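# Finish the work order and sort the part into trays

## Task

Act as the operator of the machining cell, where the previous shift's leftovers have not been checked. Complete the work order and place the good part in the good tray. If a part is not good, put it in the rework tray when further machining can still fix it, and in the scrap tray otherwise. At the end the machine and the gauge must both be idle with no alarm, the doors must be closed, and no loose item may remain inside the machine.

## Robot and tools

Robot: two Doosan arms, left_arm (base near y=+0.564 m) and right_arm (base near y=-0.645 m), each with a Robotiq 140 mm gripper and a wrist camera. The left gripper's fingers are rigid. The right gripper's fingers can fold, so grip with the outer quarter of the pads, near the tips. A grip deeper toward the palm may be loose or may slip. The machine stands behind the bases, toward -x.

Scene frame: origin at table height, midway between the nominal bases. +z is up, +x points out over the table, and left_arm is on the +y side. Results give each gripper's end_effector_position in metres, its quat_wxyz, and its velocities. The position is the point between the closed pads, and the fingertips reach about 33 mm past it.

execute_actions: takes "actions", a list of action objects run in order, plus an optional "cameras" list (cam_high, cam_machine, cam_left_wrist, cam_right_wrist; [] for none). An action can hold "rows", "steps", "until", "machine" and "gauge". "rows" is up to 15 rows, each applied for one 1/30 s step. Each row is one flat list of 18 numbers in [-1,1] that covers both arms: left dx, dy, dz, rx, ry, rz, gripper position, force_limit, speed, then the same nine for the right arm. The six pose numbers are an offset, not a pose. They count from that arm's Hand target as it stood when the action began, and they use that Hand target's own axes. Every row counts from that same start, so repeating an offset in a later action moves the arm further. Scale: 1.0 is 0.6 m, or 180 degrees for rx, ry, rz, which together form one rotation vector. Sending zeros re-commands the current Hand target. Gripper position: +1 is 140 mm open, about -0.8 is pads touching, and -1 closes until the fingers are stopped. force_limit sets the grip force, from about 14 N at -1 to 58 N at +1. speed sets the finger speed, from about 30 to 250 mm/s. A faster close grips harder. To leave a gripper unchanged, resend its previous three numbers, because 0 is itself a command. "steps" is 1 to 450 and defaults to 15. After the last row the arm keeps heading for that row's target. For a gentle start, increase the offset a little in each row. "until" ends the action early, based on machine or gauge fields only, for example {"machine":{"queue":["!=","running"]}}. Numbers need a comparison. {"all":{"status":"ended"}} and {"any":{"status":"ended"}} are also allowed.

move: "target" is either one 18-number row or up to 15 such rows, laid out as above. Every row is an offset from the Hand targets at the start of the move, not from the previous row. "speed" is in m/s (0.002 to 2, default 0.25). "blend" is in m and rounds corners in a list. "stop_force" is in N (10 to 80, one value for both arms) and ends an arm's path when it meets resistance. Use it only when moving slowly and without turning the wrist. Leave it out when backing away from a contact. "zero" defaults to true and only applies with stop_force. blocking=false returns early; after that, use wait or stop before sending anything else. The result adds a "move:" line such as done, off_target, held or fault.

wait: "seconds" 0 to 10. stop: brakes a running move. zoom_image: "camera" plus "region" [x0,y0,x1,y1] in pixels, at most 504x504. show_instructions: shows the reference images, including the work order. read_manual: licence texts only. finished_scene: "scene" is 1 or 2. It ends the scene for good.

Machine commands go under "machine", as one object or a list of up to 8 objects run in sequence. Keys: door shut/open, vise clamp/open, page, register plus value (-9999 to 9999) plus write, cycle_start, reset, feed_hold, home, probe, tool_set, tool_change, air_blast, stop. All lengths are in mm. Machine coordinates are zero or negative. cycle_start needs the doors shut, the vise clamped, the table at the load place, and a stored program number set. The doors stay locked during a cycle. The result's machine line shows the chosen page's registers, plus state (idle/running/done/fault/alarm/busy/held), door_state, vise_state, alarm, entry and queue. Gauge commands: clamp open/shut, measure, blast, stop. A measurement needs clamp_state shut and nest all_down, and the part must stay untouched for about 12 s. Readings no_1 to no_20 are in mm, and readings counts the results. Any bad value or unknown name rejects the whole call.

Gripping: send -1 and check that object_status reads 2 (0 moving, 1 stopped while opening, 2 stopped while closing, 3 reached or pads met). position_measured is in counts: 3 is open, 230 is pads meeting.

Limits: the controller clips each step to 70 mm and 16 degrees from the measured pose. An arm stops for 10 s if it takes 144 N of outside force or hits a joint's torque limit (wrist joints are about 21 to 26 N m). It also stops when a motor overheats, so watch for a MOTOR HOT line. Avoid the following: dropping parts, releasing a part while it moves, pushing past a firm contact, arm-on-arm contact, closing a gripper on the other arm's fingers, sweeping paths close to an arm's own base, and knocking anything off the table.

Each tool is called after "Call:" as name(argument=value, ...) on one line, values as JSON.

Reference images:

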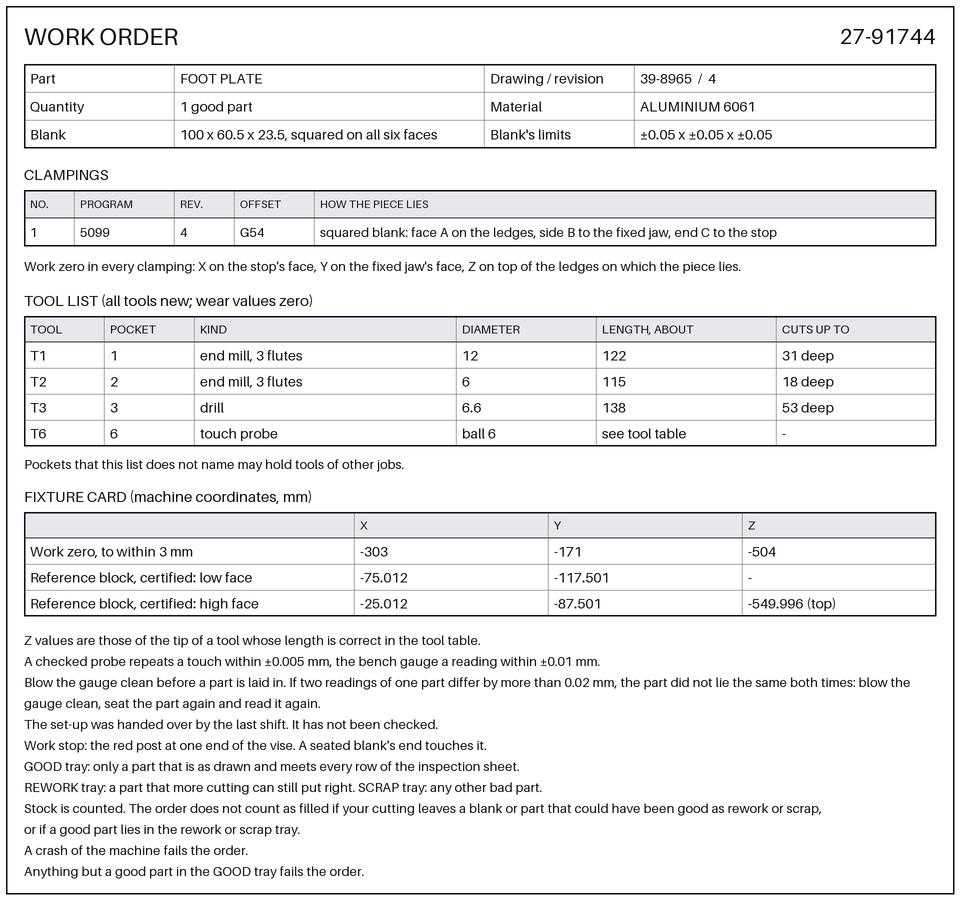

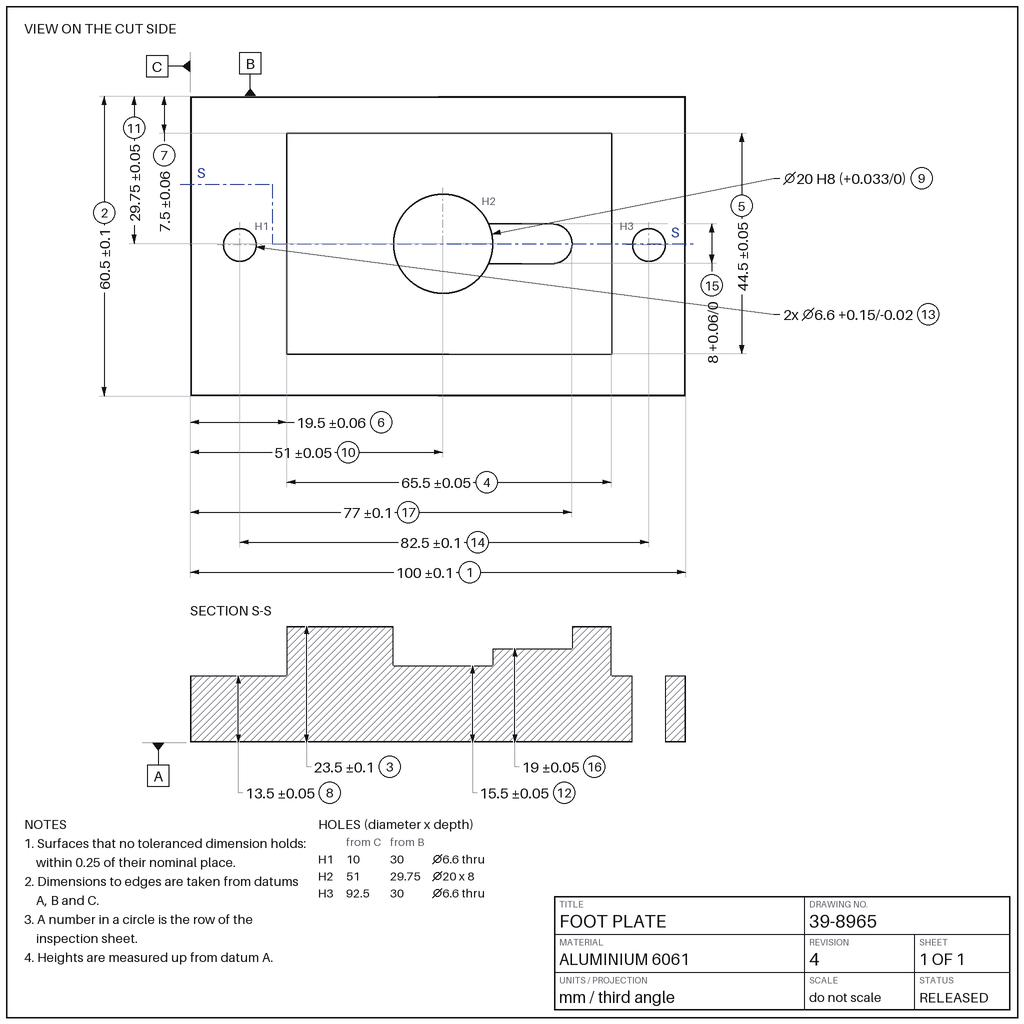

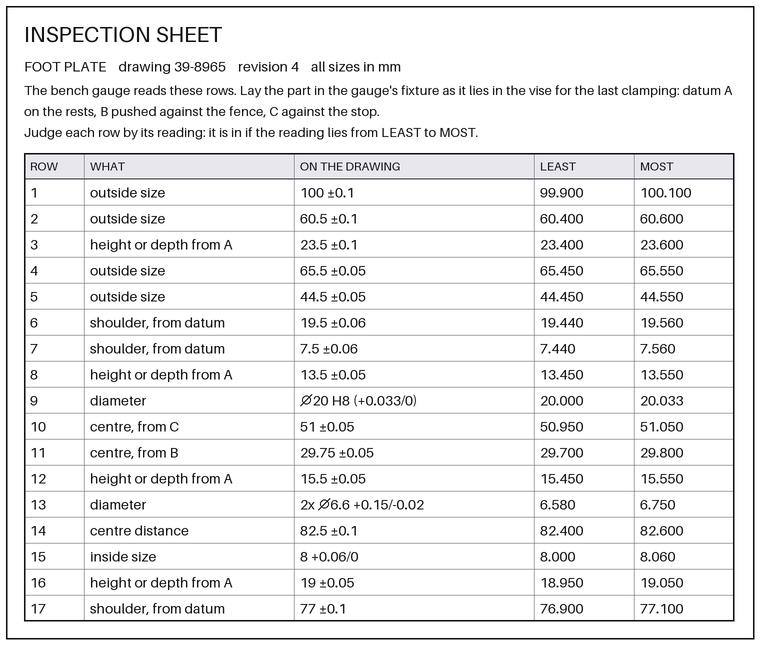

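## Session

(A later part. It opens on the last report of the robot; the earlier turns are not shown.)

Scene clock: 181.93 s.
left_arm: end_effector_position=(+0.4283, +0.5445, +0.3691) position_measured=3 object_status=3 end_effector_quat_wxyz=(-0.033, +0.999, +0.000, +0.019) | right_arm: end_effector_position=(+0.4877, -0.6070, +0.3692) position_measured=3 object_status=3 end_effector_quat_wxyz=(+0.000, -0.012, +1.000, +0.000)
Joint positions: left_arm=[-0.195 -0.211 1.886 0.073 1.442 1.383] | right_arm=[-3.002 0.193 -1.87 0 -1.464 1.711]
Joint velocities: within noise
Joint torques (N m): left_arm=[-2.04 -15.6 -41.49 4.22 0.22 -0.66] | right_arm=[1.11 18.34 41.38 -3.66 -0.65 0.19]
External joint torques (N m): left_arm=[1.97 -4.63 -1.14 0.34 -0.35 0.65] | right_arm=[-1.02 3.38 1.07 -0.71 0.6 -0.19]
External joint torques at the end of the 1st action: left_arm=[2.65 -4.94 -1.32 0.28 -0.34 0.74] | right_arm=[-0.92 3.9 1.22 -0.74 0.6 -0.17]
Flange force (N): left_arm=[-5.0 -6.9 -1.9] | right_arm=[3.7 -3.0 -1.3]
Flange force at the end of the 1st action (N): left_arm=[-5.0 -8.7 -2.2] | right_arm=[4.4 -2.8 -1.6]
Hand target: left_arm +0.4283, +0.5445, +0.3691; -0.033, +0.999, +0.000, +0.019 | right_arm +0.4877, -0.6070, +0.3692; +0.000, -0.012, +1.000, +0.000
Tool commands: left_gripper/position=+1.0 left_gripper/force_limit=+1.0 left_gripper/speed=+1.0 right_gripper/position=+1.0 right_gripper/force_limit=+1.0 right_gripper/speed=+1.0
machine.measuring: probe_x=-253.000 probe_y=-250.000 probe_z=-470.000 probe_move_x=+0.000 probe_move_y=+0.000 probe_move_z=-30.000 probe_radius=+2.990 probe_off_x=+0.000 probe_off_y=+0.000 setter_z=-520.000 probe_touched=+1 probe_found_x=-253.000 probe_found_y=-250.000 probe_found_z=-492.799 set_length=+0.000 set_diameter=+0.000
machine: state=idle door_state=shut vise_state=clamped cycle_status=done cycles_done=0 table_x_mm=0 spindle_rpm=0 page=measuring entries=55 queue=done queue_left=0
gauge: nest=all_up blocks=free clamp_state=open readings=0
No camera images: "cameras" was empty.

Call:
execute_actions(actions=[{"machine":[{"register":"probe_x","value":-253,"write":true},{"register":"probe_y","value":-148,"write":true},{"register":"probe_z","value":-488,"write":true},{"register":"probe_move_z","value":0,"write":true},{"register":"probe_move_y","value":-28,"write":true},{"probe":true}],"steps":450,"until":{"machine":{"queue":["!=","running"]}}},{"steps":300,"until":{"machine":{"queue":["!=","running"]}}}], cameras=[])

Call:
execute_actions(actions=[{"machine":[{"register":"probe_y","value":-255,"write":true},{"register":"probe_move_y","value":28,"write":true},{"probe":true}],"steps":450,"until":{"machine":{"queue":["!=","running"]}}},{"steps":300,"until":{"machine":{"queue":["!=","running"]}}}], cameras=[])

Call:
execute_actions(actions=[{"machine":[{"register":"probe_x","value":-198,"write":true},{"register":"probe_y","value":-150,"write":true},{"register":"probe_z","value":-480,"write":true},{"register":"probe_move_y","value":0,"write":true},{"register":"probe_move_z","value":-30,"write":true},{"probe":true}],"steps":450,"until":{"machine":{"queue":["!=","running"]}}},{"steps":300,"until":{"machine":{"queue":["!=","running"]}}}], cameras=["cam_machine"])

Scene clock: 201.63 s.
left_arm: end_effector_position=(+0.4283, +0.5445, +0.3691) position_measured=3 object_status=3 end_effector_quat_wxyz=(-0.033, +0.999, +0.000, +0.019) | right_arm: end_effector_position=(+0.4877, -0.6070, +0.3692) position_measured=3 object_status=3 end_effector_quat_wxyz=(+0.000, -0.012, +1.000, +0.000)
Joint positions: left_arm=[-0.195 -0.211 1.886 0.073 1.442 1.383] | right_arm=[-3.002 0.193 -1.87 0 -1.464 1.711]
Joint velocities: within noise
Joint torques (N m): left_arm=[-2.11 -14.8 -41.73 4.36 0.19 -0.67] | right_arm=[1 18.49 41.42 -3.64 -0.63 0.17]
External joint torques (N m): left_arm=[1.87 -5.29 -0.75 0.17 -0.31 0.67] | right_arm=[-1 3.91 1.18 -0.74 0.58 -0.17]
External joint torques at the end of the 1st action: left_arm=[2.48 -5.06 -1.01 0.28 -0.28 0.75] | right_arm=[-1.07 3.72 1.02 -0.73 0.59 -0.16]
Flange force (N): left_arm=[-6.7 -6.8 -1.5] | right_arm=[4.4 -3.0 -1.6]
Flange force at the end of the 1st action (N): left_arm=[-5.7 -8.3 -1.8] | right_arm=[4.3 -3.1 -1.3]
Hand target: left_arm +0.4283, +0.5445, +0.3691; -0.033, +0.999, +0.000, +0.019 | right_arm +0.4877, -0.6070, +0.3692; +0.000, -0.012, +1.000, +0.000
Tool commands: left_gripper/position=+1.0 left_gripper/force_limit=+1.0 left_gripper/speed=+1.0 right_gripper/position=+1.0 right_gripper/force_limit=+1.0 right_gripper/speed=+1.0
machine.measuring: probe_x=-253.000 probe_y=-148.000 probe_z=-488.000 probe_move_x=+0.000 probe_move_y=-28.000 probe_move_z=+0.000 probe_radius=+2.990 probe_off_x=+0.000 probe_off_y=+0.000 setter_z=-520.000 probe_touched=+1 probe_found_x=-253.000 probe_found_y=-172.742 probe_found_z=-488.000 set_length=+0.000 set_diameter=+0.000
machine: state=idle door_state=shut vise_state=clamped cycle_status=done cycles_done=0 table_x_mm=0 spindle_rpm=0 page=measuring entries=61 queue=done queue_left=0
gauge: nest=all_up blocks=free clamp_state=open readings=0
No camera images: "cameras" was empty.

Scene clock: 211.33 s.
left_arm: end_effector_position=(+0.4283, +0.5445, +0.3691) position_measured=3 object_status=3 end_effector_quat_wxyz=(-0.033, +0.999, +0.000, +0.019) | right_arm: end_effector_position=(+0.4877, -0.6070, +0.3692) position_measured=3 object_status=3 end_effector_quat_wxyz=(+0.000, -0.012, +1.000, +0.000)
Joint positions: left_arm=[-0.195 -0.211 1.886 0.073 1.442 1.383] | right_arm=[-3.002 0.193 -1.87 0 -1.464 1.711]
Joint velocities: within noise
Joint torques (N m): left_arm=[-2.27 -15.54 -41.75 4.26 0.19 -0.65] | right_arm=[1.09 18.54 41.53 -3.6 -0.63 0.17]
External joint torques (N m): left_arm=[2.2 -4.75 -0.84 0.29 -0.31 0.64] | right_arm=[-1.09 3.92 1.28 -0.79 0.59 -0.17]
External joint torques at the end of the 1st action: left_arm=[1.54 -4.94 -0.83 0.29 -0.27 0.68] | right_arm=[-0.77 3.86 0.93 -0.7 0.59 -0.17]
Flange force (N): left_arm=[-5.6 -7.4 -1.5] | right_arm=[4.3 -3.1 -1.7]
Flange force at the end of the 1st action (N): left_arm=[-6.2 -6.0 -1.7] | right_arm=[4.7 -2.5 -1.1]
Hand target: left_arm +0.4283, +0.5445, +0.3691; -0.033, +0.999, +0.000, +0.019 | right_arm +0.4877, -0.6070, +0.3692; +0.000, -0.012, +1.000, +0.000
Tool commands: left_gripper/position=+1.0 left_gripper/force_limit=+1.0 left_gripper/speed=+1.0 right_gripper/position=+1.0 right_gripper/force_limit=+1.0 right_gripper/speed=+1.0
machine.measuring: probe_x=-253.000 probe_y=-255.000 probe_z=-488.000 probe_move_x=+0.000 probe_move_y=+28.000 probe_move_z=+0.000 probe_radius=+2.990 probe_off_x=+0.000 probe_off_y=+0.000 setter_z=-520.000 probe_touched=+1 probe_found_x=-253.000 probe_found_y=-233.229 probe_found_z=-488.000 set_length=+0.000 set_diameter=+0.000
machine: state=idle door_state=shut vise_state=clamped cycle_status=done cycles_done=0 table_x_mm=0 spindle_rpm=0 page=measuring entries=64 queue=done queue_left=0
gauge: nest=all_up blocks=free clamp_state=open readings=0
No camera images: "cameras" was empty.

Scene clock: 222.07 s.
left_arm: end_effector_position=(+0.4283, +0.5445, +0.3691) position_measured=3 object_status=3 end_effector_quat_wxyz=(-0.033, +0.999, +0.000, +0.019) | right_arm: end_effector_position=(+0.4877, -0.6070, +0.3692) position_measured=3 object_status=3 end_effector_quat_wxyz=(+0.000, -0.012, +1.000, +0.000)
Joint positions: left_arm=[-0.195 -0.211 1.886 0.073 1.442 1.383] | right_arm=[-3.002 0.193 -1.87 0 -1.464 1.711]
Joint velocities: within noise
Joint torques (N m): left_arm=[-2.1 -15.18 -41.38 4.35 0.15 -0.71] | right_arm=[0.85 18.43 41.51 -3.62 -0.64 0.19]
External joint torques (N m): left_arm=[1.87 -5.23 -1.41 0.21 -0.29 0.71] | right_arm=[-0.72 3.53 1.09 -0.75 0.6 -0.19]
External joint torques at the end of the 1st action: left_arm=[2.27 -5.16 -1.13 0.19 -0.28 0.72] | right_arm=[-1.17 3.88 1.19 -0.77 0.6 -0.2]
Flange force (N): left_arm=[-5.7 -6.9 -2.6] | right_arm=[4.0 -2.3 -1.3]
Flange force at the end of the 1st action (N): left_arm=[-5.8 -7.8 -2.1] | right_arm=[4.3 -3.4 -1.6]
Hand target: left_arm +0.4283, +0.5445, +0.3691; -0.033, +0.999, +0.000, +0.019 | right_arm +0.4877, -0.6070, +0.3692; +0.000, -0.012, +1.000, +0.000
Tool commands: left_gripper/position=+1.0 left_gripper/force_limit=+1.0 left_gripper/speed=+1.0 right_gripper/position=+1.0 right_gripper/force_limit=+1.0 right_gripper/speed=+1.0
machine.measuring: probe_x=-198.000 probe_y=-150.000 probe_z=-480.000 probe_move_x=+0.000 probe_move_y=+0.000 probe_move_z=-30.000 probe_radius=+2.990 probe_off_x=+0.000 probe_off_y=+0.000 setter_z=-520.000 probe_touched=+0 probe_found_x=+0.000 probe_found_y=+0.000 probe_found_z=+0.000 set_length=+0.000 set_diameter=+0.000
machine: state=alarm door_state=shut vise_state=clamped cycle_status=moving cycles_done=0 table_x_mm=34 spindle_rpm=0 page=measuring entries=70 alarm=probe_no_touch queue=dropped queue_left=0
gauge: nest=all_up blocks=free clamp_state=open readings=0
Images, in order (width x height): cam_machine 896x504.

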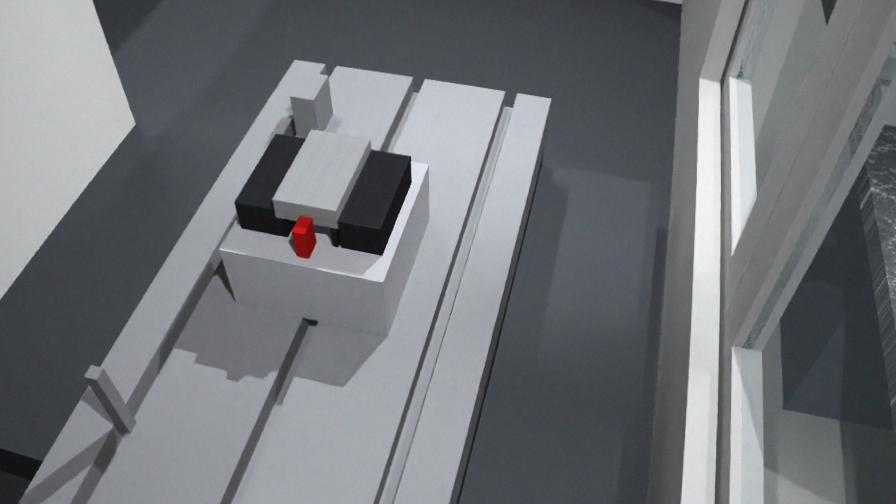

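Call:
zoom_image(camera="cam_machine", region=[210, 110, 450, 330])

Call:
execute_actions(actions=[{"machine":[{"reset":true},{"home":true},{"register":"probe_y","value":-201,"write":true},{"register":"probe_x","value":-310,"write":true},{"register":"probe_z","value":-475,"write":true},{"register":"probe_move_z","value":-40,"write":true},{"probe":true}],"steps":450,"until":{"machine":{"queue":["!=","running"]}}},{"steps":300,"until":{"machine":{"queue":["!=","running"]}}}], cameras=["cam_machine"])

Scaled by 2.100.

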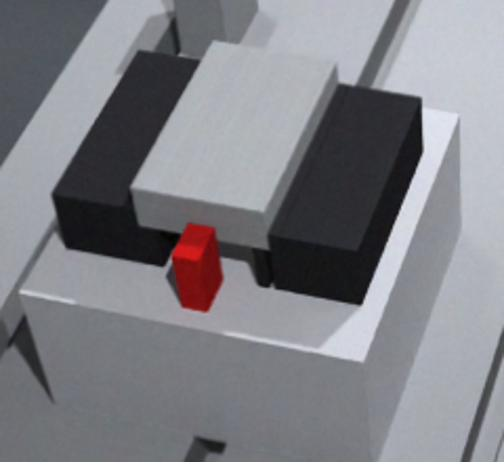

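Scene clock: 236.93 s.
left_arm: end_effector_position=(+0.4283, +0.5445, +0.3691) position_measured=3 object_status=3 end_effector_quat_wxyz=(-0.033, +0.999, +0.000, +0.019) | right_arm: end_effector_position=(+0.4877, -0.6070, +0.3692) position_measured=3 object_status=3 end_effector_quat_wxyz=(+0.000, -0.012, +1.000, +0.000)
Joint positions: left_arm=[-0.195 -0.211 1.886 0.073 1.442 1.383] | right_arm=[-3.002 0.193 -1.87 0 -1.464 1.711]
Joint velocities: within noise
Joint torques (N m): left_arm=[-2.34 -15.56 -41.53 4.36 0.14 -0.7] | right_arm=[0.91 18.58 41.41 -3.65 -0.63 0.17]
External joint torques (N m): left_arm=[2.05 -4.55 -1.09 0.19 -0.27 0.69] | right_arm=[-0.87 3.64 1.22 -0.73 0.58 -0.17]
External joint torques at the end of the 1st action: left_arm=[1.88 -4.71 -1.22 0.25 -0.34 0.75] | right_arm=[-1.33 4.2 1.19 -0.72 0.57 -0.2]
Flange force (N): left_arm=[-4.9 -7.1 -1.9] | right_arm=[4.0 -2.6 -1.6]
Flange force at the end of the 1st action (N): left_arm=[-5.1 -6.9 -2.1] | right_arm=[4.8 -3.8 -1.7]
Hand target: left_arm +0.4283, +0.5445, +0.3691; -0.033, +0.999, +0.000, +0.019 | right_arm +0.4877, -0.6070, +0.3692; +0.000, -0.012, +1.000, +0.000
Tool commands: left_gripper/position=+1.0 left_gripper/force_limit=+1.0 left_gripper/speed=+1.0 right_gripper/position=+1.0 right_gripper/force_limit=+1.0 right_gripper/speed=+1.0
machine.measuring: probe_x=-310.000 probe_y=-201.000 probe_z=-475.000 probe_move_x=+0.000 probe_move_y=+0.000 probe_move_z=-40.000 probe_radius=+2.990 probe_off_x=+0.000 probe_off_y=+0.000 setter_z=-520.000 probe_touched=+1 probe_found_x=-310.000 probe_found_y=-201.000 probe_found_z=-494.801 set_length=+0.000 set_diameter=+0.000
machine: state=idle door_state=shut vise_state=clamped cycle_status=done cycles_done=0 table_x_mm=0 spindle_rpm=0 page=measuring entries=77 queue=done queue_left=0
gauge: nest=all_up blocks=free clamp_state=open readings=0
Images, in order (width x height): cam_machine 896x504.

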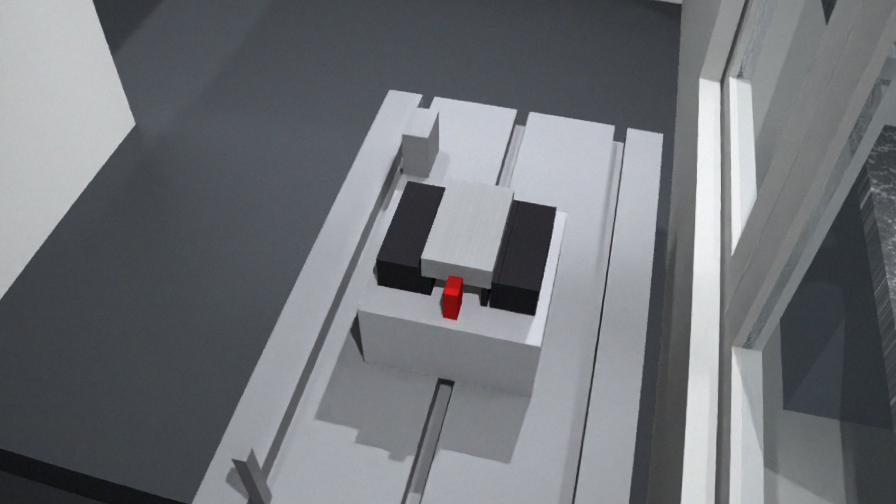

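Call:
execute_actions(actions=[{"machine":[{"register":"g54_x","value":-304.0,"write":true},{"register":"g54_y","value":-172.742,"write":true},{"register":"g54_z","value":-502.8,"write":true},{"register":"t1_length_wear","value":0,"write":true},{"register":"program","value":5099,"write":true},{"tool_set":true}],"steps":450,"until":{"machine":{"queue":["!=","running"]}}},{"steps":450,"until":{"machine":{"queue":["!=","running"]}}}], cameras=[])

Call:
execute_actions(actions=[{"machine":[{"register":"tool_call","value":1,"write":true},{"tool_change":true},{"tool_set":true}],"steps":450,"until":{"machine":{"queue":["!=","running"]}}},{"steps":450,"until":{"machine":{"queue":["!=","running"]}}},{"steps":450,"until":{"machine":{"queue":["!=","running"]}}}], cameras=["cam_machine"])

Call:
execute_actions(actions=[{"machine":[{"register":"tool_call","value":2,"write":true},{"tool_change":true},{"tool_set":true}],"steps":450,"until":{"machine":{"queue":["!=","running"]}}},{"steps":450,"until":{"machine":{"queue":["!=","running"]}}},{"steps":450,"until":{"machine":{"queue":["!=","running"]}}}], cameras=[])

Call:
execute_actions(actions=[{"machine":[{"register":"tool_call","value":3,"write":true},{"tool_change":true},{"tool_set":true}],"steps":450,"until":{"machine":{"queue":["!=","running"]}}},{"steps":450,"until":{"machine":{"queue":["!=","running"]}}},{"steps":450,"until":{"machine":{"queue":["!=","running"]}}}], cameras=[])

Scene clock: 279.60 s.
left_arm: end_effector_position=(+0.4283, +0.5445, +0.3691) position_measured=3 object_status=3 end_effector_quat_wxyz=(-0.033, +0.999, +0.000, +0.019) | right_arm: end_effector_position=(+0.4877, -0.6070, +0.3692) position_measured=3 object_status=3 end_effector_quat_wxyz=(+0.000, -0.012, +1.000, +0.000)
Joint positions: left_arm=[-0.195 -0.211 1.886 0.073 1.442 1.383] | right_arm=[-3.002 0.193 -1.87 0 -1.464 1.711]
Joint velocities: within noise
Joint torques (N m): left_arm=[-2.04 -14.93 -41.58 4.37 0.25 -0.75] | right_arm=[1.17 18.21 41.36 -3.64 -0.64 0.17]
External joint torques (N m): left_arm=[1.9 -5.38 -1.1 0.18 -0.38 0.75] | right_arm=[-1.08 3.77 1.29 -0.74 0.6 -0.17]
External joint torques at the end of the 1st action: left_arm=[2.2 -5.45 -0.83 0.29 -0.25 0.71] | right_arm=[-0.77 3.7 1.14 -0.73 0.54 -0.17]
Flange force (N): left_arm=[-6.3 -7.0 -2.0] | right_arm=[4.0 -3.1 -1.7]
Flange force at the end of the 1st action (N): left_arm=[-6.7 -7.6 -1.7] | right_arm=[4.2 -2.4 -1.6]
Hand target: left_arm +0.4283, +0.5445, +0.3691; -0.033, +0.999, +0.000, +0.019 | right_arm +0.4877, -0.6070, +0.3692; +0.000, -0.012, +1.000, +0.000
Tool commands: left_gripper/position=+1.0 left_gripper/force_limit=+1.0 left_gripper/speed=+1.0 right_gripper/position=+1.0 right_gripper/force_limit=+1.0 right_gripper/speed=+1.0
machine.measuring: probe_x=-310.000 probe_y=-201.000 probe_z=-475.000 probe_move_x=+0.000 probe_move_y=+0.000 probe_move_z=-40.000 probe_radius=+2.990 probe_off_x=+0.000 probe_off_y=+0.000 setter_z=-520.000 probe_touched=+1 probe_found_x=-310.000 probe_found_y=-201.000 probe_found_z=-494.801 set_length=+155.461 set_diameter=+6.003
machine: state=idle door_state=shut vise_state=clamped cycle_status=done cycles_done=0 table_x_mm=0 spindle_rpm=0 page=measuring entries=83 queue=done queue_left=0
gauge: nest=all_up blocks=free clamp_state=open readings=0
No camera images: "cameras" was empty.

Scene clock: 304.53 s.
left_arm: end_effector_position=(+0.4283, +0.5445, +0.3691) position_measured=3 object_status=3 end_effector_quat_wxyz=(-0.033, +0.999, +0.000, +0.019) | right_arm: end_effector_position=(+0.4877, -0.6070, +0.3692) position_measured=3 object_status=3 end_effector_quat_wxyz=(+0.000, -0.012, +1.000, +0.000)
Joint positions: left_arm=[-0.195 -0.211 1.886 0.073 1.442 1.383] | right_arm=[-3.002 0.193 -1.87 0 -1.464 1.711]
Joint velocities: within noise
Joint torques (N m): left_arm=[-1.78 -15.41 -41.71 4.33 0.24 -0.75] | right_arm=[0.86 18.39 41.41 -3.65 -0.65 0.18]
External joint torques (N m): left_arm=[1.69 -4.79 -0.78 0.21 -0.36 0.75] | right_arm=[-0.86 3.8 1.07 -0.72 0.6 -0.18]
External joint torques at the end of the 1st action: left_arm=[1.97 -4.82 -1.17 0.29 -0.31 0.69] | right_arm=[-0.96 3.81 1.19 -0.73 0.61 -0.17]
External joint torques at the end of the 2nd action: left_arm=[2.12 -4.45 -1.07 0.34 -0.3 0.71] | right_arm=[-0.88 3.96 1.14 -0.72 0.6 -0.19]
Flange force (N): left_arm=[-5.9 -6.5 -1.4] | right_arm=[4.4 -2.6 -1.4]
Flange force at the end of the 1st action (N): left_arm=[-5.3 -7.0 -2.0] | right_arm=[4.2 -2.9 -1.6]
Flange force at the end of the 2nd action (N): left_arm=[-4.8 -7.3 -1.8] | right_arm=[4.6 -2.7 -1.5]
Hand target: left_arm +0.4283, +0.5445, +0.3691; -0.033, +0.999, +0.000, +0.019 | right_arm +0.4877, -0.6070, +0.3692; +0.000, -0.012, +1.000, +0.000
Tool commands: left_gripper/position=+1.0 left_gripper/force_limit=+1.0 left_gripper/speed=+1.0 right_gripper/position=+1.0 right_gripper/force_limit=+1.0 right_gripper/speed=+1.0
machine.measuring: probe_x=-310.000 probe_y=-201.000 probe_z=-475.000 probe_move_x=+0.000 probe_move_y=+0.000 probe_move_z=-40.000 probe_radius=+2.990 probe_off_x=+0.000 probe_off_y=+0.000 setter_z=-520.000 probe_touched=+1 probe_found_x=-310.000 probe_found_y=-201.000 probe_found_z=-494.801 set_length=+121.824 set_diameter=+11.989
machine: state=idle door_state=shut vise_state=clamped cycle_status=done cycles_done=0 table_x_mm=0 spindle_rpm=0 page=measuring entries=86 queue=done queue_left=0
gauge: nest=all_up blocks=free clamp_state=open readings=0
Images, in order (width x height): cam_machine 896x504.

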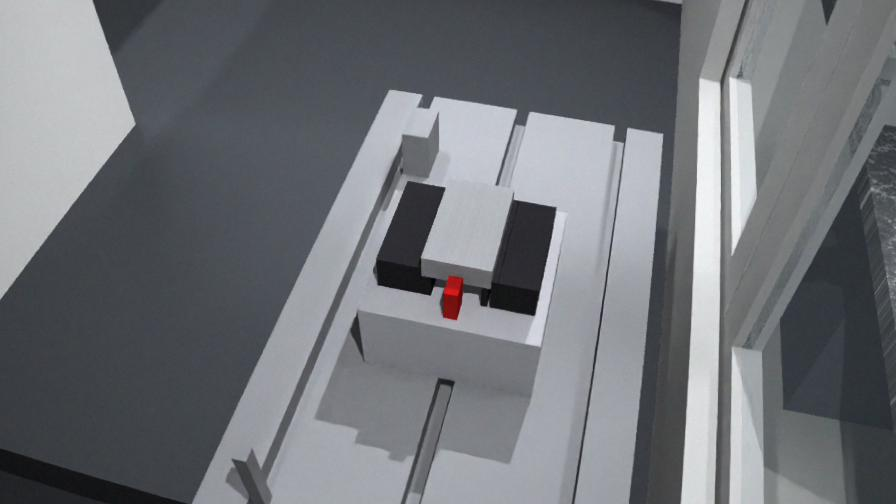

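Scene clock: 330.10 s.
left_arm: end_effector_position=(+0.4283, +0.5445, +0.3691) position_measured=3 object_status=3 end_effector_quat_wxyz=(-0.033, +0.999, +0.000, +0.019) | right_arm: end_effector_position=(+0.4877, -0.6070, +0.3692) position_measured=3 object_status=3 end_effector_quat_wxyz=(+0.000, -0.012, +1.000, +0.000)
Joint positions: left_arm=[-0.195 -0.211 1.886 0.073 1.442 1.383] | right_arm=[-3.002 0.193 -1.87 0 -1.464 1.711]
Joint velocities: within noise
Joint torques (N m): left_arm=[-2.03 -15.61 -41.55 4.33 0.1 -0.73] | right_arm=[1.09 18.47 41.49 -3.63 -0.61 0.19]
External joint torques (N m): left_arm=[2.03 -4.77 -1.04 0.23 -0.23 0.72] | right_arm=[-1.06 3.64 1.16 -0.75 0.56 -0.19]
External joint torques at the end of the 1st action: left_arm=[2.02 -4.88 -0.98 0.27 -0.3 0.62] | right_arm=[-1.06 3.52 1.16 -0.76 0.58 -0.17]
External joint torques at the end of the 2nd action: left_arm=[2.32 -4.69 -1.19 0.27 -0.29 0.65] | right_arm=[-0.84 3.92 1.09 -0.76 0.6 -0.22]
Flange force (N): left_arm=[-5.4 -7.2 -2.0] | right_arm=[4.0 -3.1 -1.5]
Flange force at the end of the 1st action (N): left_arm=[-5.7 -6.9 -1.8] | right_arm=[3.8 -3.0 -1.5]
Flange force at the end of the 2nd action (N): left_arm=[-4.9 -7.7 -2.0] | right_arm=[4.6 -2.7 -1.4]
Hand target: left_arm +0.4283, +0.5445, +0.3691; -0.033, +0.999, +0.000, +0.019 | right_arm +0.4877, -0.6070, +0.3692; +0.000, -0.012, +1.000, +0.000
Tool commands: left_gripper/position=+1.0 left_gripper/force_limit=+1.0 left_gripper/speed=+1.0 right_gripper/position=+1.0 right_gripper/force_limit=+1.0 right_gripper/speed=+1.0
machine.measuring: probe_x=-310.000 probe_y=-201.000 probe_z=-475.000 probe_move_x=+0.000 probe_move_y=+0.000 probe_move_z=-40.000 probe_radius=+2.990 probe_off_x=+0.000 probe_off_y=+0.000 setter_z=-520.000 probe_touched=+1 probe_found_x=-310.000 probe_found_y=-201.000 probe_found_z=-494.801 set_length=+114.902 set_diameter=+5.993
machine: state=idle door_state=shut vise_state=clamped cycle_status=done cycles_done=0 table_x_mm=0 spindle_rpm=0 page=measuring entries=89 queue=done queue_left=0
gauge: nest=all_up blocks=free clamp_state=open readings=0
No camera images: "cameras" was empty.

Scene clock: 354.97 s.
left_arm: end_effector_position=(+0.4283, +0.5445, +0.3691) position_measured=3 object_status=3 end_effector_quat_wxyz=(-0.033, +0.999, +0.000, +0.019) | right_arm: end_effector_position=(+0.4877, -0.6070, +0.3692) position_measured=3 object_status=3 end_effector_quat_wxyz=(+0.000, -0.012, +1.000, +0.000)
Joint positions: left_arm=[-0.195 -0.211 1.886 0.073 1.442 1.383] | right_arm=[-3.002 0.193 -1.87 0 -1.464 1.711]
Joint velocities: within noise
Joint torques (N m): left_arm=[-1.97 -15.06 -41.32 4.27 0.21 -0.75] | right_arm=[1.01 18.4 41.39 -3.64 -0.63 0.18]
External joint torques (N m): left_arm=[1.81 -5.19 -1.29 0.28 -0.34 0.74] | right_arm=[-0.95 3.72 1.25 -0.74 0.59 -0.18]
External joint torques at the end of the 1st action: left_arm=[2.32 -4.96 -1.32 0.28 -0.34 0.7] | right_arm=[-1.13 4.11 1.07 -0.75 0.56 -0.2]
External joint torques at the end of the 2nd action: left_arm=[1.98 -4.85 -1.2 0.22 -0.35 0.74] | right_arm=[-0.99 3.26 1.27 -0.75 0.6 -0.17]
Flange force (N): left_arm=[-5.8 -6.8 -2.3] | right_arm=[4.0 -2.8 -1.7]
Flange force at the end of the 1st action (N): left_arm=[-5.2 -7.8 -2.2] | right_arm=[4.9 -3.3 -1.5]
Flange force at the end of the 2nd action (N): left_arm=[-5.3 -7.1 -2.0] | right_arm=[3.2 -2.9 -1.6]
Hand target: left_arm +0.4283, +0.5445, +0.3691; -0.033, +0.999, +0.000, +0.019 | right_arm +0.4877, -0.6070, +0.3692; +0.000, -0.012, +1.000, +0.000
Tool commands: left_gripper/position=+1.0 left_gripper/force_limit=+1.0 left_gripper/speed=+1.0 right_gripper/position=+1.0 right_gripper/force_limit=+1.0 right_gripper/speed=+1.0
machine.measuring: probe_x=-310.000 probe_y=-201.000 probe_z=-475.000 probe_move_x=+0.000 probe_move_y=+0.000 probe_move_z=-40.000 probe_radius=+2.990 probe_off_x=+0.000 probe_off_y=+0.000 setter_z=-520.000 probe_touched=+1 probe_found_x=-310.000 probe_found_y=-201.000 probe_found_z=-494.801 set_length=+138.234 set_diameter=+6.603
machine: state=idle door_state=shut vise_state=clamped cycle_status=done cycles_done=0 table_x_mm=0 spindle_rpm=0 page=measuring entries=92 queue=done queue_left=0
gauge: nest=all_up blocks=free clamp_state=open readings=0
No camera images: "cameras" was empty.

Call:
execute_actions(actions=[{"machine":{"page":"work_offsets"},"steps":5}], cameras=[])

Call:
execute_actions(actions=[{"machine":{"page":"tools"},"steps":5}], cameras=[])

Call:
execute_actions(actions=[{"machine":{"page":"program","cycle_start":true},"steps":60}], cameras=["cam_machine"])

Scene clock: 362.30 s.
left_arm: end_effector_position=(+0.4283, +0.5445, +0.3691) position_measured=3 object_status=3 end_effector_quat_wxyz=(-0.033, +0.999, +0.000, +0.019) | right_arm: end_effector_position=(+0.4877, -0.6070, +0.3692) position_measured=3 object_status=3 end_effector_quat_wxyz=(+0.000, -0.012, +1.000, +0.000)
Joint positions: left_arm=[-0.195 -0.211 1.886 0.073 1.442 1.383] | right_arm=[-3.002 0.193 -1.87 0 -1.464 1.711]
Joint velocities: within noise
Joint torques (N m): left_arm=[-2.6 -15.3 -41.3 4.31 0.15 -0.72] | right_arm=[0.65 18.21 41.45 -3.63 -0.63 0.2]
External joint torques (N m): left_arm=[2.48 -5.01 -1.35 0.24 -0.28 0.72] | right_arm=[-0.62 4.31 1.29 -0.76 0.58 -0.2]
Flange force (N): left_arm=[-5.2 -8.3 -2.4] | right_arm=[5.1 -2.2 -1.9]
Hand target: left_arm +0.4283, +0.5445, +0.3691; -0.033, +0.999, +0.000, +0.019 | right_arm +0.4877, -0.6070, +0.3692; +0.000, -0.012, +1.000, +0.000
Tool commands: left_gripper/position=+1.0 left_gripper/force_limit=+1.0 left_gripper/speed=+1.0 right_gripper/position=+1.0 right_gripper/force_limit=+1.0 right_gripper/speed=+1.0
machine.work_offsets: g54_x=-304.000 g54_y=-172.742 g54_z=-502.800 g55_x=+0.000 g55_y=+0.000 g55_z=+0.000 g56_x=+0.000 g56_y=+0.000 g56_z=+0.000
machine: state=idle door_state=shut vise_state=clamped cycle_status=done cycles_done=0 table_x_mm=0 spindle_rpm=0 page=work_offsets entries=92 queue=done queue_left=0
gauge: nest=all_up blocks=free clamp_state=open readings=0
No camera images: "cameras" was empty.

Scene clock: 362.67 s.
left_arm: end_effector_position=(+0.4283, +0.5445, +0.3691) position_measured=3 object_status=3 end_effector_quat_wxyz=(-0.033, +0.999, +0.000, +0.019) | right_arm: end_effector_position=(+0.4877, -0.6070, +0.3692) position_measured=3 object_status=3 end_effector_quat_wxyz=(+0.000, -0.012, +1.000, +0.000)
Joint positions: left_arm=[-0.195 -0.211 1.886 0.073 1.442 1.383] | right_arm=[-3.002 0.193 -1.87 0 -1.464 1.711]
Joint velocities: within noise
Joint torques (N m): left_arm=[-2.25 -15.81 -41.64 4.31 0.2 -0.73] | right_arm=[0.85 18.23 41.47 -3.63 -0.63 0.16]
External joint torques (N m): left_arm=[2.23 -4.59 -1.01 0.25 -0.33 0.73] | right_arm=[-0.76 3.59 1.18 -0.75 0.59 -0.15]
Flange force (N): left_arm=[-5.0 -7.6 -1.7] | right_arm=[4.0 -2.3 -1.5]
Hand target: left_arm +0.4283, +0.5445, +0.3691; -0.033, +0.999, +0.000, +0.019 | right_arm +0.4877, -0.6070, +0.3692; +0.000, -0.012, +1.000, +0.000
Tool commands: left_gripper/position=+1.0 left_gripper/force_limit=+1.0 left_gripper/speed=+1.0 right_gripper/position=+1.0 right_gripper/force_limit=+1.0 right_gripper/speed=+1.0
machine.tools: t1_length=+121.825 t1_length_wear=+0.000 t1_diameter=+11.990 t1_diameter_wear=+0.000 t1_pocket=+1.000 t2_length=+114.899 t2_length_wear=+0.000 t2_diameter=+5.990 t2_diameter_wear=+0.000 t2_pocket=+2.000 t3_length=+138.237 t3_length_wear=+0.000 t3_diameter=+6.604 t3_diameter_wear=+0.000 t3_pocket=+3.000 t4_length=+131.073 t4_length_wear=+0.000 t4_diameter=+4.998 t4_diameter_wear=+0.000 t4_pocket=+4.000 t5_length=+107.668 t5_length_wear=+0.000 t5_diameter=+4.994 t5_diameter_wear=+0.000 t5_pocket=+5.000 t6_length=+155.453 t6_length_wear=+0.000 t6_diameter=+6.000 t6_diameter_wear=+0.000 t6_pocket=+6.000
machine: state=idle door_state=shut vise_state=clamped cycle_status=done cycles_done=0 table_x_mm=0 spindle_rpm=0 page=tools entries=92 queue=done queue_left=0
gauge: nest=all_up blocks=free clamp_state=open readings=0
No camera images: "cameras" was empty.

Scene clock: 364.87 s.
left_arm: end_effector_position=(+0.4283, +0.5445, +0.3691) position_measured=3 object_status=3 end_effector_quat_wxyz=(-0.033, +0.999, +0.000, +0.019) | right_arm: end_effector_position=(+0.4877, -0.6070, +0.3692) position_measured=3 object_status=3 end_effector_quat_wxyz=(+0.000, -0.012, +1.000, +0.000)
Joint positions: left_arm=[-0.195 -0.211 1.886 0.073 1.442 1.383] | right_arm=[-3.002 0.193 -1.87 0 -1.464 1.711]
Joint velocities: within noise
Joint torques (N m): left_arm=[-2.5 -15.55 -41.78 4.32 0.23 -0.66] | right_arm=[0.75 18.61 41.43 -3.64 -0.64 0.15]
External joint torques (N m): left_arm=[2.51 -4.87 -0.98 0.25 -0.36 0.66] | right_arm=[-0.78 3.74 1.31 -0.75 0.6 -0.15]
Flange force (N): left_arm=[-5.4 -8.2 -1.6] | right_arm=[4.0 -2.4 -1.7]
Hand target: left_arm +0.4283, +0.5445, +0.3691; -0.033, +0.999, +0.000, +0.019 | right_arm +0.4877, -0.6070, +0.3692; +0.000, -0.012, +1.000, +0.000
Tool commands: left_gripper/position=+1.0 left_gripper/force_limit=+1.0 left_gripper/speed=+1.0 right_gripper/position=+1.0 right_gripper/force_limit=+1.0 right_gripper/speed=+1.0
machine.program: program=+5099 tool_call=+3 tool_in_spindle=+1 program_revision=+4 program_offset=+54 load_peak=+0 stored1_number=+4448 stored1_revision=+5 stored2_number=+5099 stored2_revision=+4 stored3_number=+6942 stored3_revision=+6 stored4_number=+0 stored4_revision=+0 cycles=+0
machine: state=running door_state=shut vise_state=clamped cycle_status=moving cycles_done=0 table_x_mm=141 spindle_rpm=0 page=program entries=93 queue=running queue_left=0
gauge: nest=all_up blocks=free clamp_state=open readings=0
Images, in order (width x height): cam_machine 896x504.

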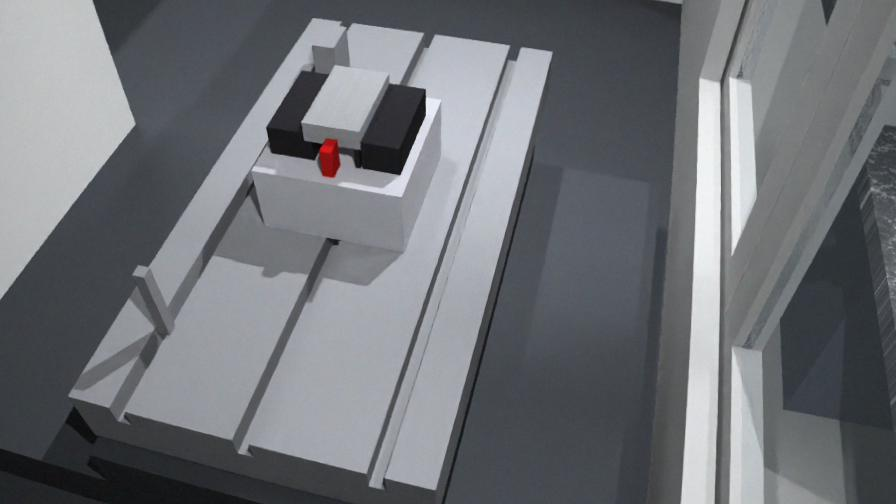

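Call:
move(target=[[-0.201,0.72,-0.358,-0.026,0.007,0.5,1,1,1,0,0,0,0,0,0,1,1,1],[-0.867,0.886,-0.394,-0.026,0.007,0.5,1,1,1,0,0,0,0,0,0,1,1,1]], speed=0.35, blend=0.1, cameras=["cam_high","cam_left_wrist","cam_machine"])

Call:
execute_actions(actions=[{"gauge":{"blast":true},"steps":300,"until":{"machine":{"state":["!=","running"]}}}], cameras=["cam_machine"])

Scene clock: 429.30 s.
left_arm: end_effector_position=(-0.0993, -0.0013, +0.5499) position_measured=3 object_status=3 end_effector_quat_wxyz=(+0.000, +0.707, -0.707, +0.000) | right_arm: end_effector_position=(+0.4877, -0.6070, +0.3692) position_measured=3 object_status=3 end_effector_quat_wxyz=(+0.000, -0.012, +1.000, +0.000)
Joint positions: left_arm=[-1.804 0.038 1.334 -0.001 1.77 1.354] | right_arm=[-3.002 0.193 -1.87 0 -1.464 1.711]
Joint velocities: within noise
Joint torques (N m): left_arm=[-1.74 -40.93 -40.12 4.26 0.24 -0.95] | right_arm=[0.88 18.3 41.47 -3.64 -0.64 0.17]
External joint torques (N m): left_arm=[1.64 -4.98 -1.74 0.04 -0.29 0.95] | right_arm=[-0.74 3.31 1.11 -0.73 0.61 -0.17]
Flange force (N): left_arm=[-4.1 -5.2 -1.6] | right_arm=[3.6 -2.3 -1.3]
Hand target: left_arm -0.0994, -0.0013, +0.5498; +0.000, +0.707, -0.707, -0.001 | right_arm +0.4877, -0.6070, +0.3692; +0.000, -0.012, +1.000, +0.000
Off the commanded pose: left_arm 0.000 m, 0 deg | right_arm 0.000 m, 0 deg.
machine.program: program=+5099 tool_call=+3 tool_in_spindle=+1 program_revision=+4 program_offset=+54 load_peak=+8 stored1_number=+4448 stored1_revision=+5 stored2_number=+5099 stored2_revision=+4 stored3_number=+6942 stored3_revision=+6 stored4_number=+0 stored4_revision=+0 cycles=+0
machine: state=running door_state=shut vise_state=clamped cycle_status=moving cycles_done=0 table_x_mm=139 spindle_rpm=7958 page=program entries=93 queue=running queue_left=0
gauge: nest=all_up blocks=free clamp_state=open readings=0
move: done
camera_calibration:
cam_left_wrist: T_world_to_cam=[[-0.999852, -0.0158959, 0.00654142, -0.097333], [-0.0128264, 0.943289, 0.331724, -0.177921], [-0.0114435, 0.331592, -0.943354, 0.659732], [0, 0, 0, 1]] pos_world=[-0.0920511, -0.0524776, 0.682018]
Images, in order (width x height): cam_high 896x504, cam_machine 896x504, cam_left_wrist 896x504.

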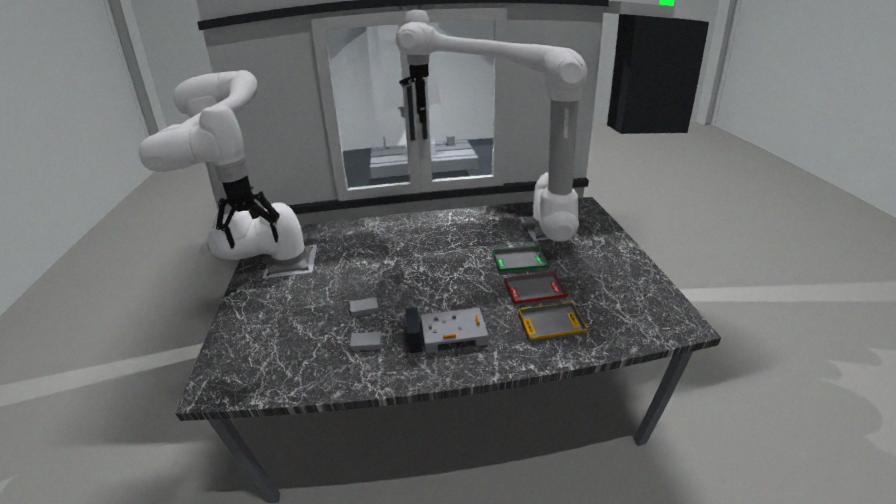

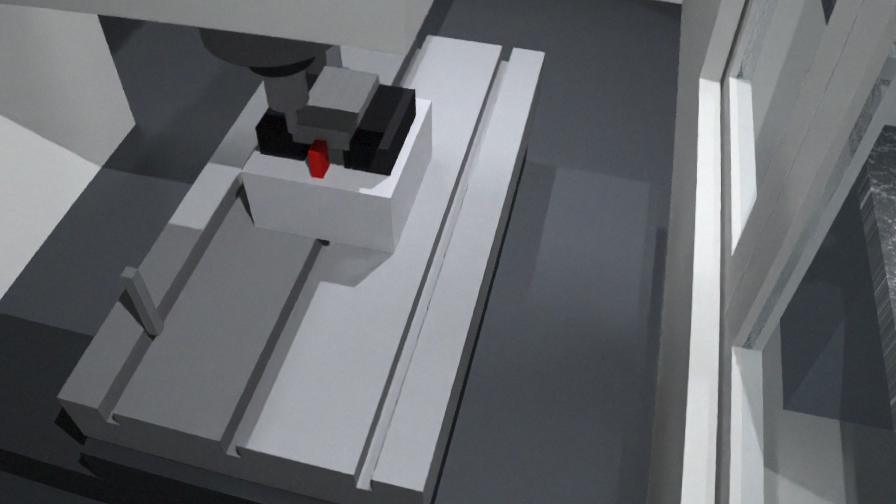

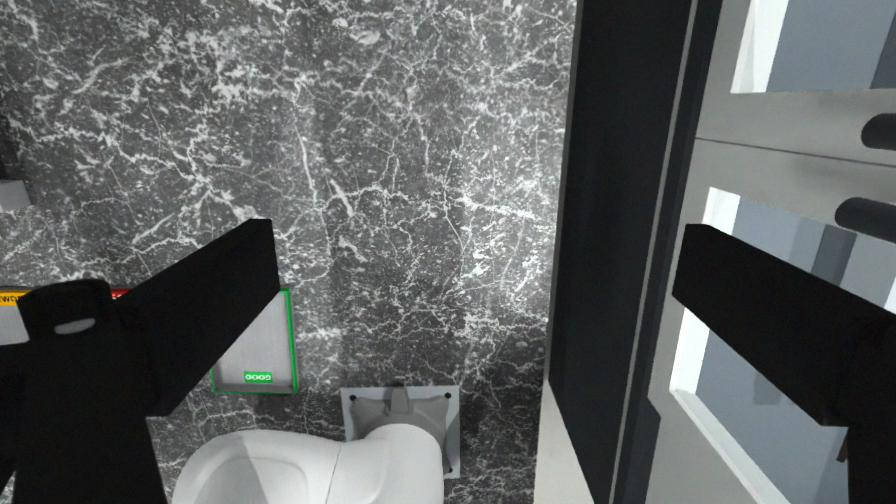

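Scene clock: 439.50 s.
left_arm: end_effector_position=(-0.0994, -0.0013, +0.5498) position_measured=3 object_status=3 end_effector_quat_wxyz=(+0.000, +0.707, -0.707, -0.001) | right_arm: end_effector_position=(+0.4877, -0.6070, +0.3692) position_measured=3 object_status=3 end_effector_quat_wxyz=(+0.000, -0.012, +1.000, +0.000)
Joint positions: left_arm=[-1.804 0.038 1.334 -0.001 1.77 1.353] | right_arm=[-3.002 0.193 -1.87 0 -1.464 1.711]
Joint velocities: within noise
Joint torques (N m): left_arm=[-1.82 -40.51 -40.78 4.08 0.23 -0.76] | right_arm=[0.76 18.42 41.6 -3.65 -0.67 0.17]
External joint torques (N m): left_arm=[1.78 -5.45 -1.15 0.22 -0.28 0.76] | right_arm=[-0.72 3.67 1.01 -0.73 0.62 -0.17]
Flange force (N): left_arm=[-5.9 -5.4 -0.2] | right_arm=[4.3 -2.3 -1.2]
Hand target: left_arm -0.0994, -0.0013, +0.5498; +0.000, +0.707, -0.707, -0.001 | right_arm +0.4877, -0.6070, +0.3692; +0.000, -0.012, +1.000, +0.000
Tool commands: left_gripper/position=+1.0 left_gripper/force_limit=+1.0 left_gripper/speed=+1.0 right_gripper/position=+1.0 right_gripper/force_limit=+1.0 right_gripper/speed=+1.0
Off the commanded pose: left_arm 0.000 m, 0 deg | right_arm 0.000 m, 0 deg.
machine.program: program=+5099 tool_call=+3 tool_in_spindle=+1 program_revision=+4 program_offset=+54 load_peak=+8 stored1_number=+4448 stored1_revision=+5 stored2_number=+5099 stored2_revision=+4 stored3_number=+6942 stored3_revision=+6 stored4_number=+0 stored4_revision=+0 cycles=+0
machine: state=running door_state=shut vise_state=clamped cycle_status=moving cycles_done=0 table_x_mm=149 spindle_rpm=7958 page=program entries=93 queue=running queue_left=0
gauge: nest=all_up blocks=free clamp_state=open message=taken readings=0
Images, in order (width x height): cam_machine 896x504.

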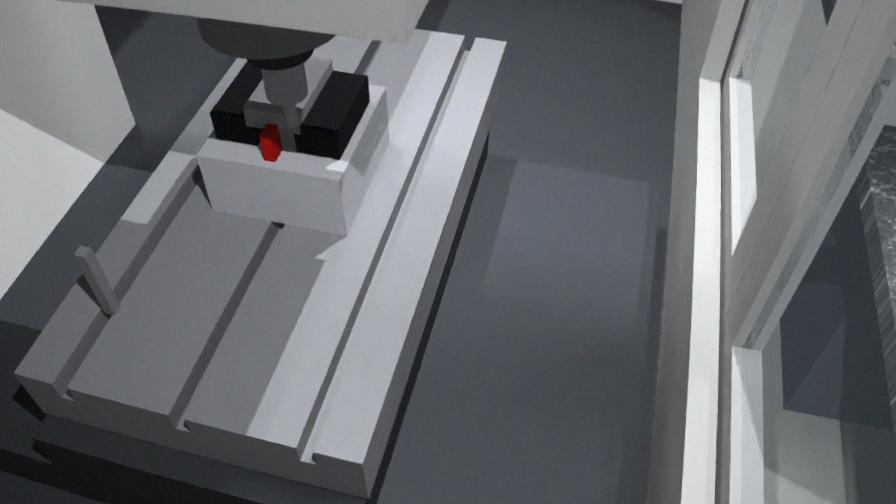

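Call:
execute_actions(actions=[{"steps":450,"until":{"machine":{"state":["!=","running"]}}},{"steps":450,"until":{"machine":{"state":["!=","running"]}}},{"steps":450,"until":{"machine":{"state":["!=","running"]}}},{"steps":450,"until":{"machine":{"state":["!=","running"]}}},{"steps":450,"until":{"machine":{"state":["!=","running"]}}},{"steps":450,"until":{"machine":{"state":["!=","running"]}}},{"steps":450,"until":{"machine":{"state":["!=","running"]}}},{"steps":450,"until":{"machine":{"state":["!=","running"]}}}], cameras=["cam_machine"])

Scene clock: 499.83 s.
left_arm: end_effector_position=(-0.0994, -0.0013, +0.5498) position_measured=3 object_status=3 end_effector_quat_wxyz=(+0.000, +0.707, -0.707, -0.001) | right_arm: end_effector_position=(+0.4877, -0.6070, +0.3692) position_measured=3 object_status=3 end_effector_quat_wxyz=(+0.000, -0.012, +1.000, +0.000)
Joint positions: left_arm=[-1.804 0.038 1.334 -0.001 1.77 1.353] | right_arm=[-3.002 0.193 -1.87 0 -1.464 1.711]
Joint velocities: within noise
Joint torques (N m): left_arm=[-1.82 -40.88 -40.95 4.07 0.21 -0.72] | right_arm=[0.75 18.58 41.38 -3.65 -0.64 0.19]
External joint torques (N m): left_arm=[1.86 -4.89 -0.89 0.23 -0.27 0.72] | right_arm=[-0.76 3.84 1.15 -0.72 0.58 -0.2]
External joint torques at the end of the 4th action: left_arm=[2.25 -5.67 -1.19 0.23 -0.31 0.73] | right_arm=[-0.8 3.16 0.85 -0.69 0.58 -0.17]
External joint torques at the end of the 5th action: left_arm=[2.28 -4.87 -0.78 0.22 -0.28 0.77] | right_arm=[-0.99 4.1 1.26 -0.74 0.58 -0.18]
External joint torques at the end of the 6th action: left_arm=[2.26 -5.9 -1.29 0.27 -0.33 0.71] | right_arm=[-0.63 3.5 1 -0.73 0.63 -0.18]
External joint torques at the end of the 7th action: left_arm=[2.19 -5.71 -0.92 0.19 -0.19 0.71] | right_arm=[-1.14 3.87 1.15 -0.75 0.59 -0.19]
Flange force (N): left_arm=[-5.4 -5.4 0.2] | right_arm=[4.4 -2.5 -1.5]
Flange force at the end of the 4th action (N): left_arm=[-6.0 -6.2 -0.1] | right_arm=[3.7 -2.4 -0.9]
Flange force at the end of the 5th action (N): left_arm=[-5.4 -6.2 0.4] | right_arm=[4.6 -2.9 -1.8]
Flange force at the end of the 6th action (N): left_arm=[-6.2 -6.2 -0.2] | right_arm=[4.1 -2.1 -1.1]
Flange force at the end of the 7th action (N): left_arm=[-6.6 -6.2 0.2] | right_arm=[4.3 -3.3 -1.5]
Hand target: left_arm -0.0994, -0.0013, +0.5498; +0.000, +0.707, -0.707, -0.001 | right_arm +0.4877, -0.6070, +0.3692; +0.000, -0.012, +1.000, +0.000
Tool commands: left_gripper/position=+1.0 left_gripper/force_limit=+1.0 left_gripper/speed=+1.0 right_gripper/position=+1.0 right_gripper/force_limit=+1.0 right_gripper/speed=+1.0
Off the commanded pose: left_arm 0.000 m, 0 deg | right_arm 0.000 m, 0 deg.
machine.program: program=+5099 tool_call=+3 tool_in_spindle=+3 program_revision=+4 program_offset=+54 load_peak=+10 stored1_number=+4448 stored1_revision=+5 stored2_number=+5099 stored2_revision=+4 stored3_number=+6942 stored3_revision=+6 stored4_number=+0 stored4_revision=+0 cycles=+1
machine: state=done door_state=shut vise_state=clamped cycle_status=done cycles_done=1 table_x_mm=0 spindle_rpm=0 page=program entries=93 queue=done queue_left=0
gauge: nest=all_up blocks=free clamp_state=open message=taken readings=0
Images, in order (width x height): cam_machine 896x504.

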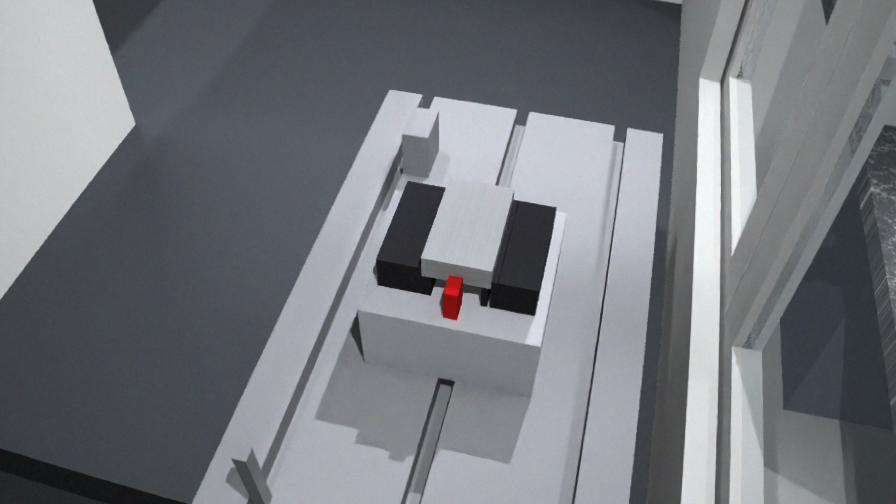

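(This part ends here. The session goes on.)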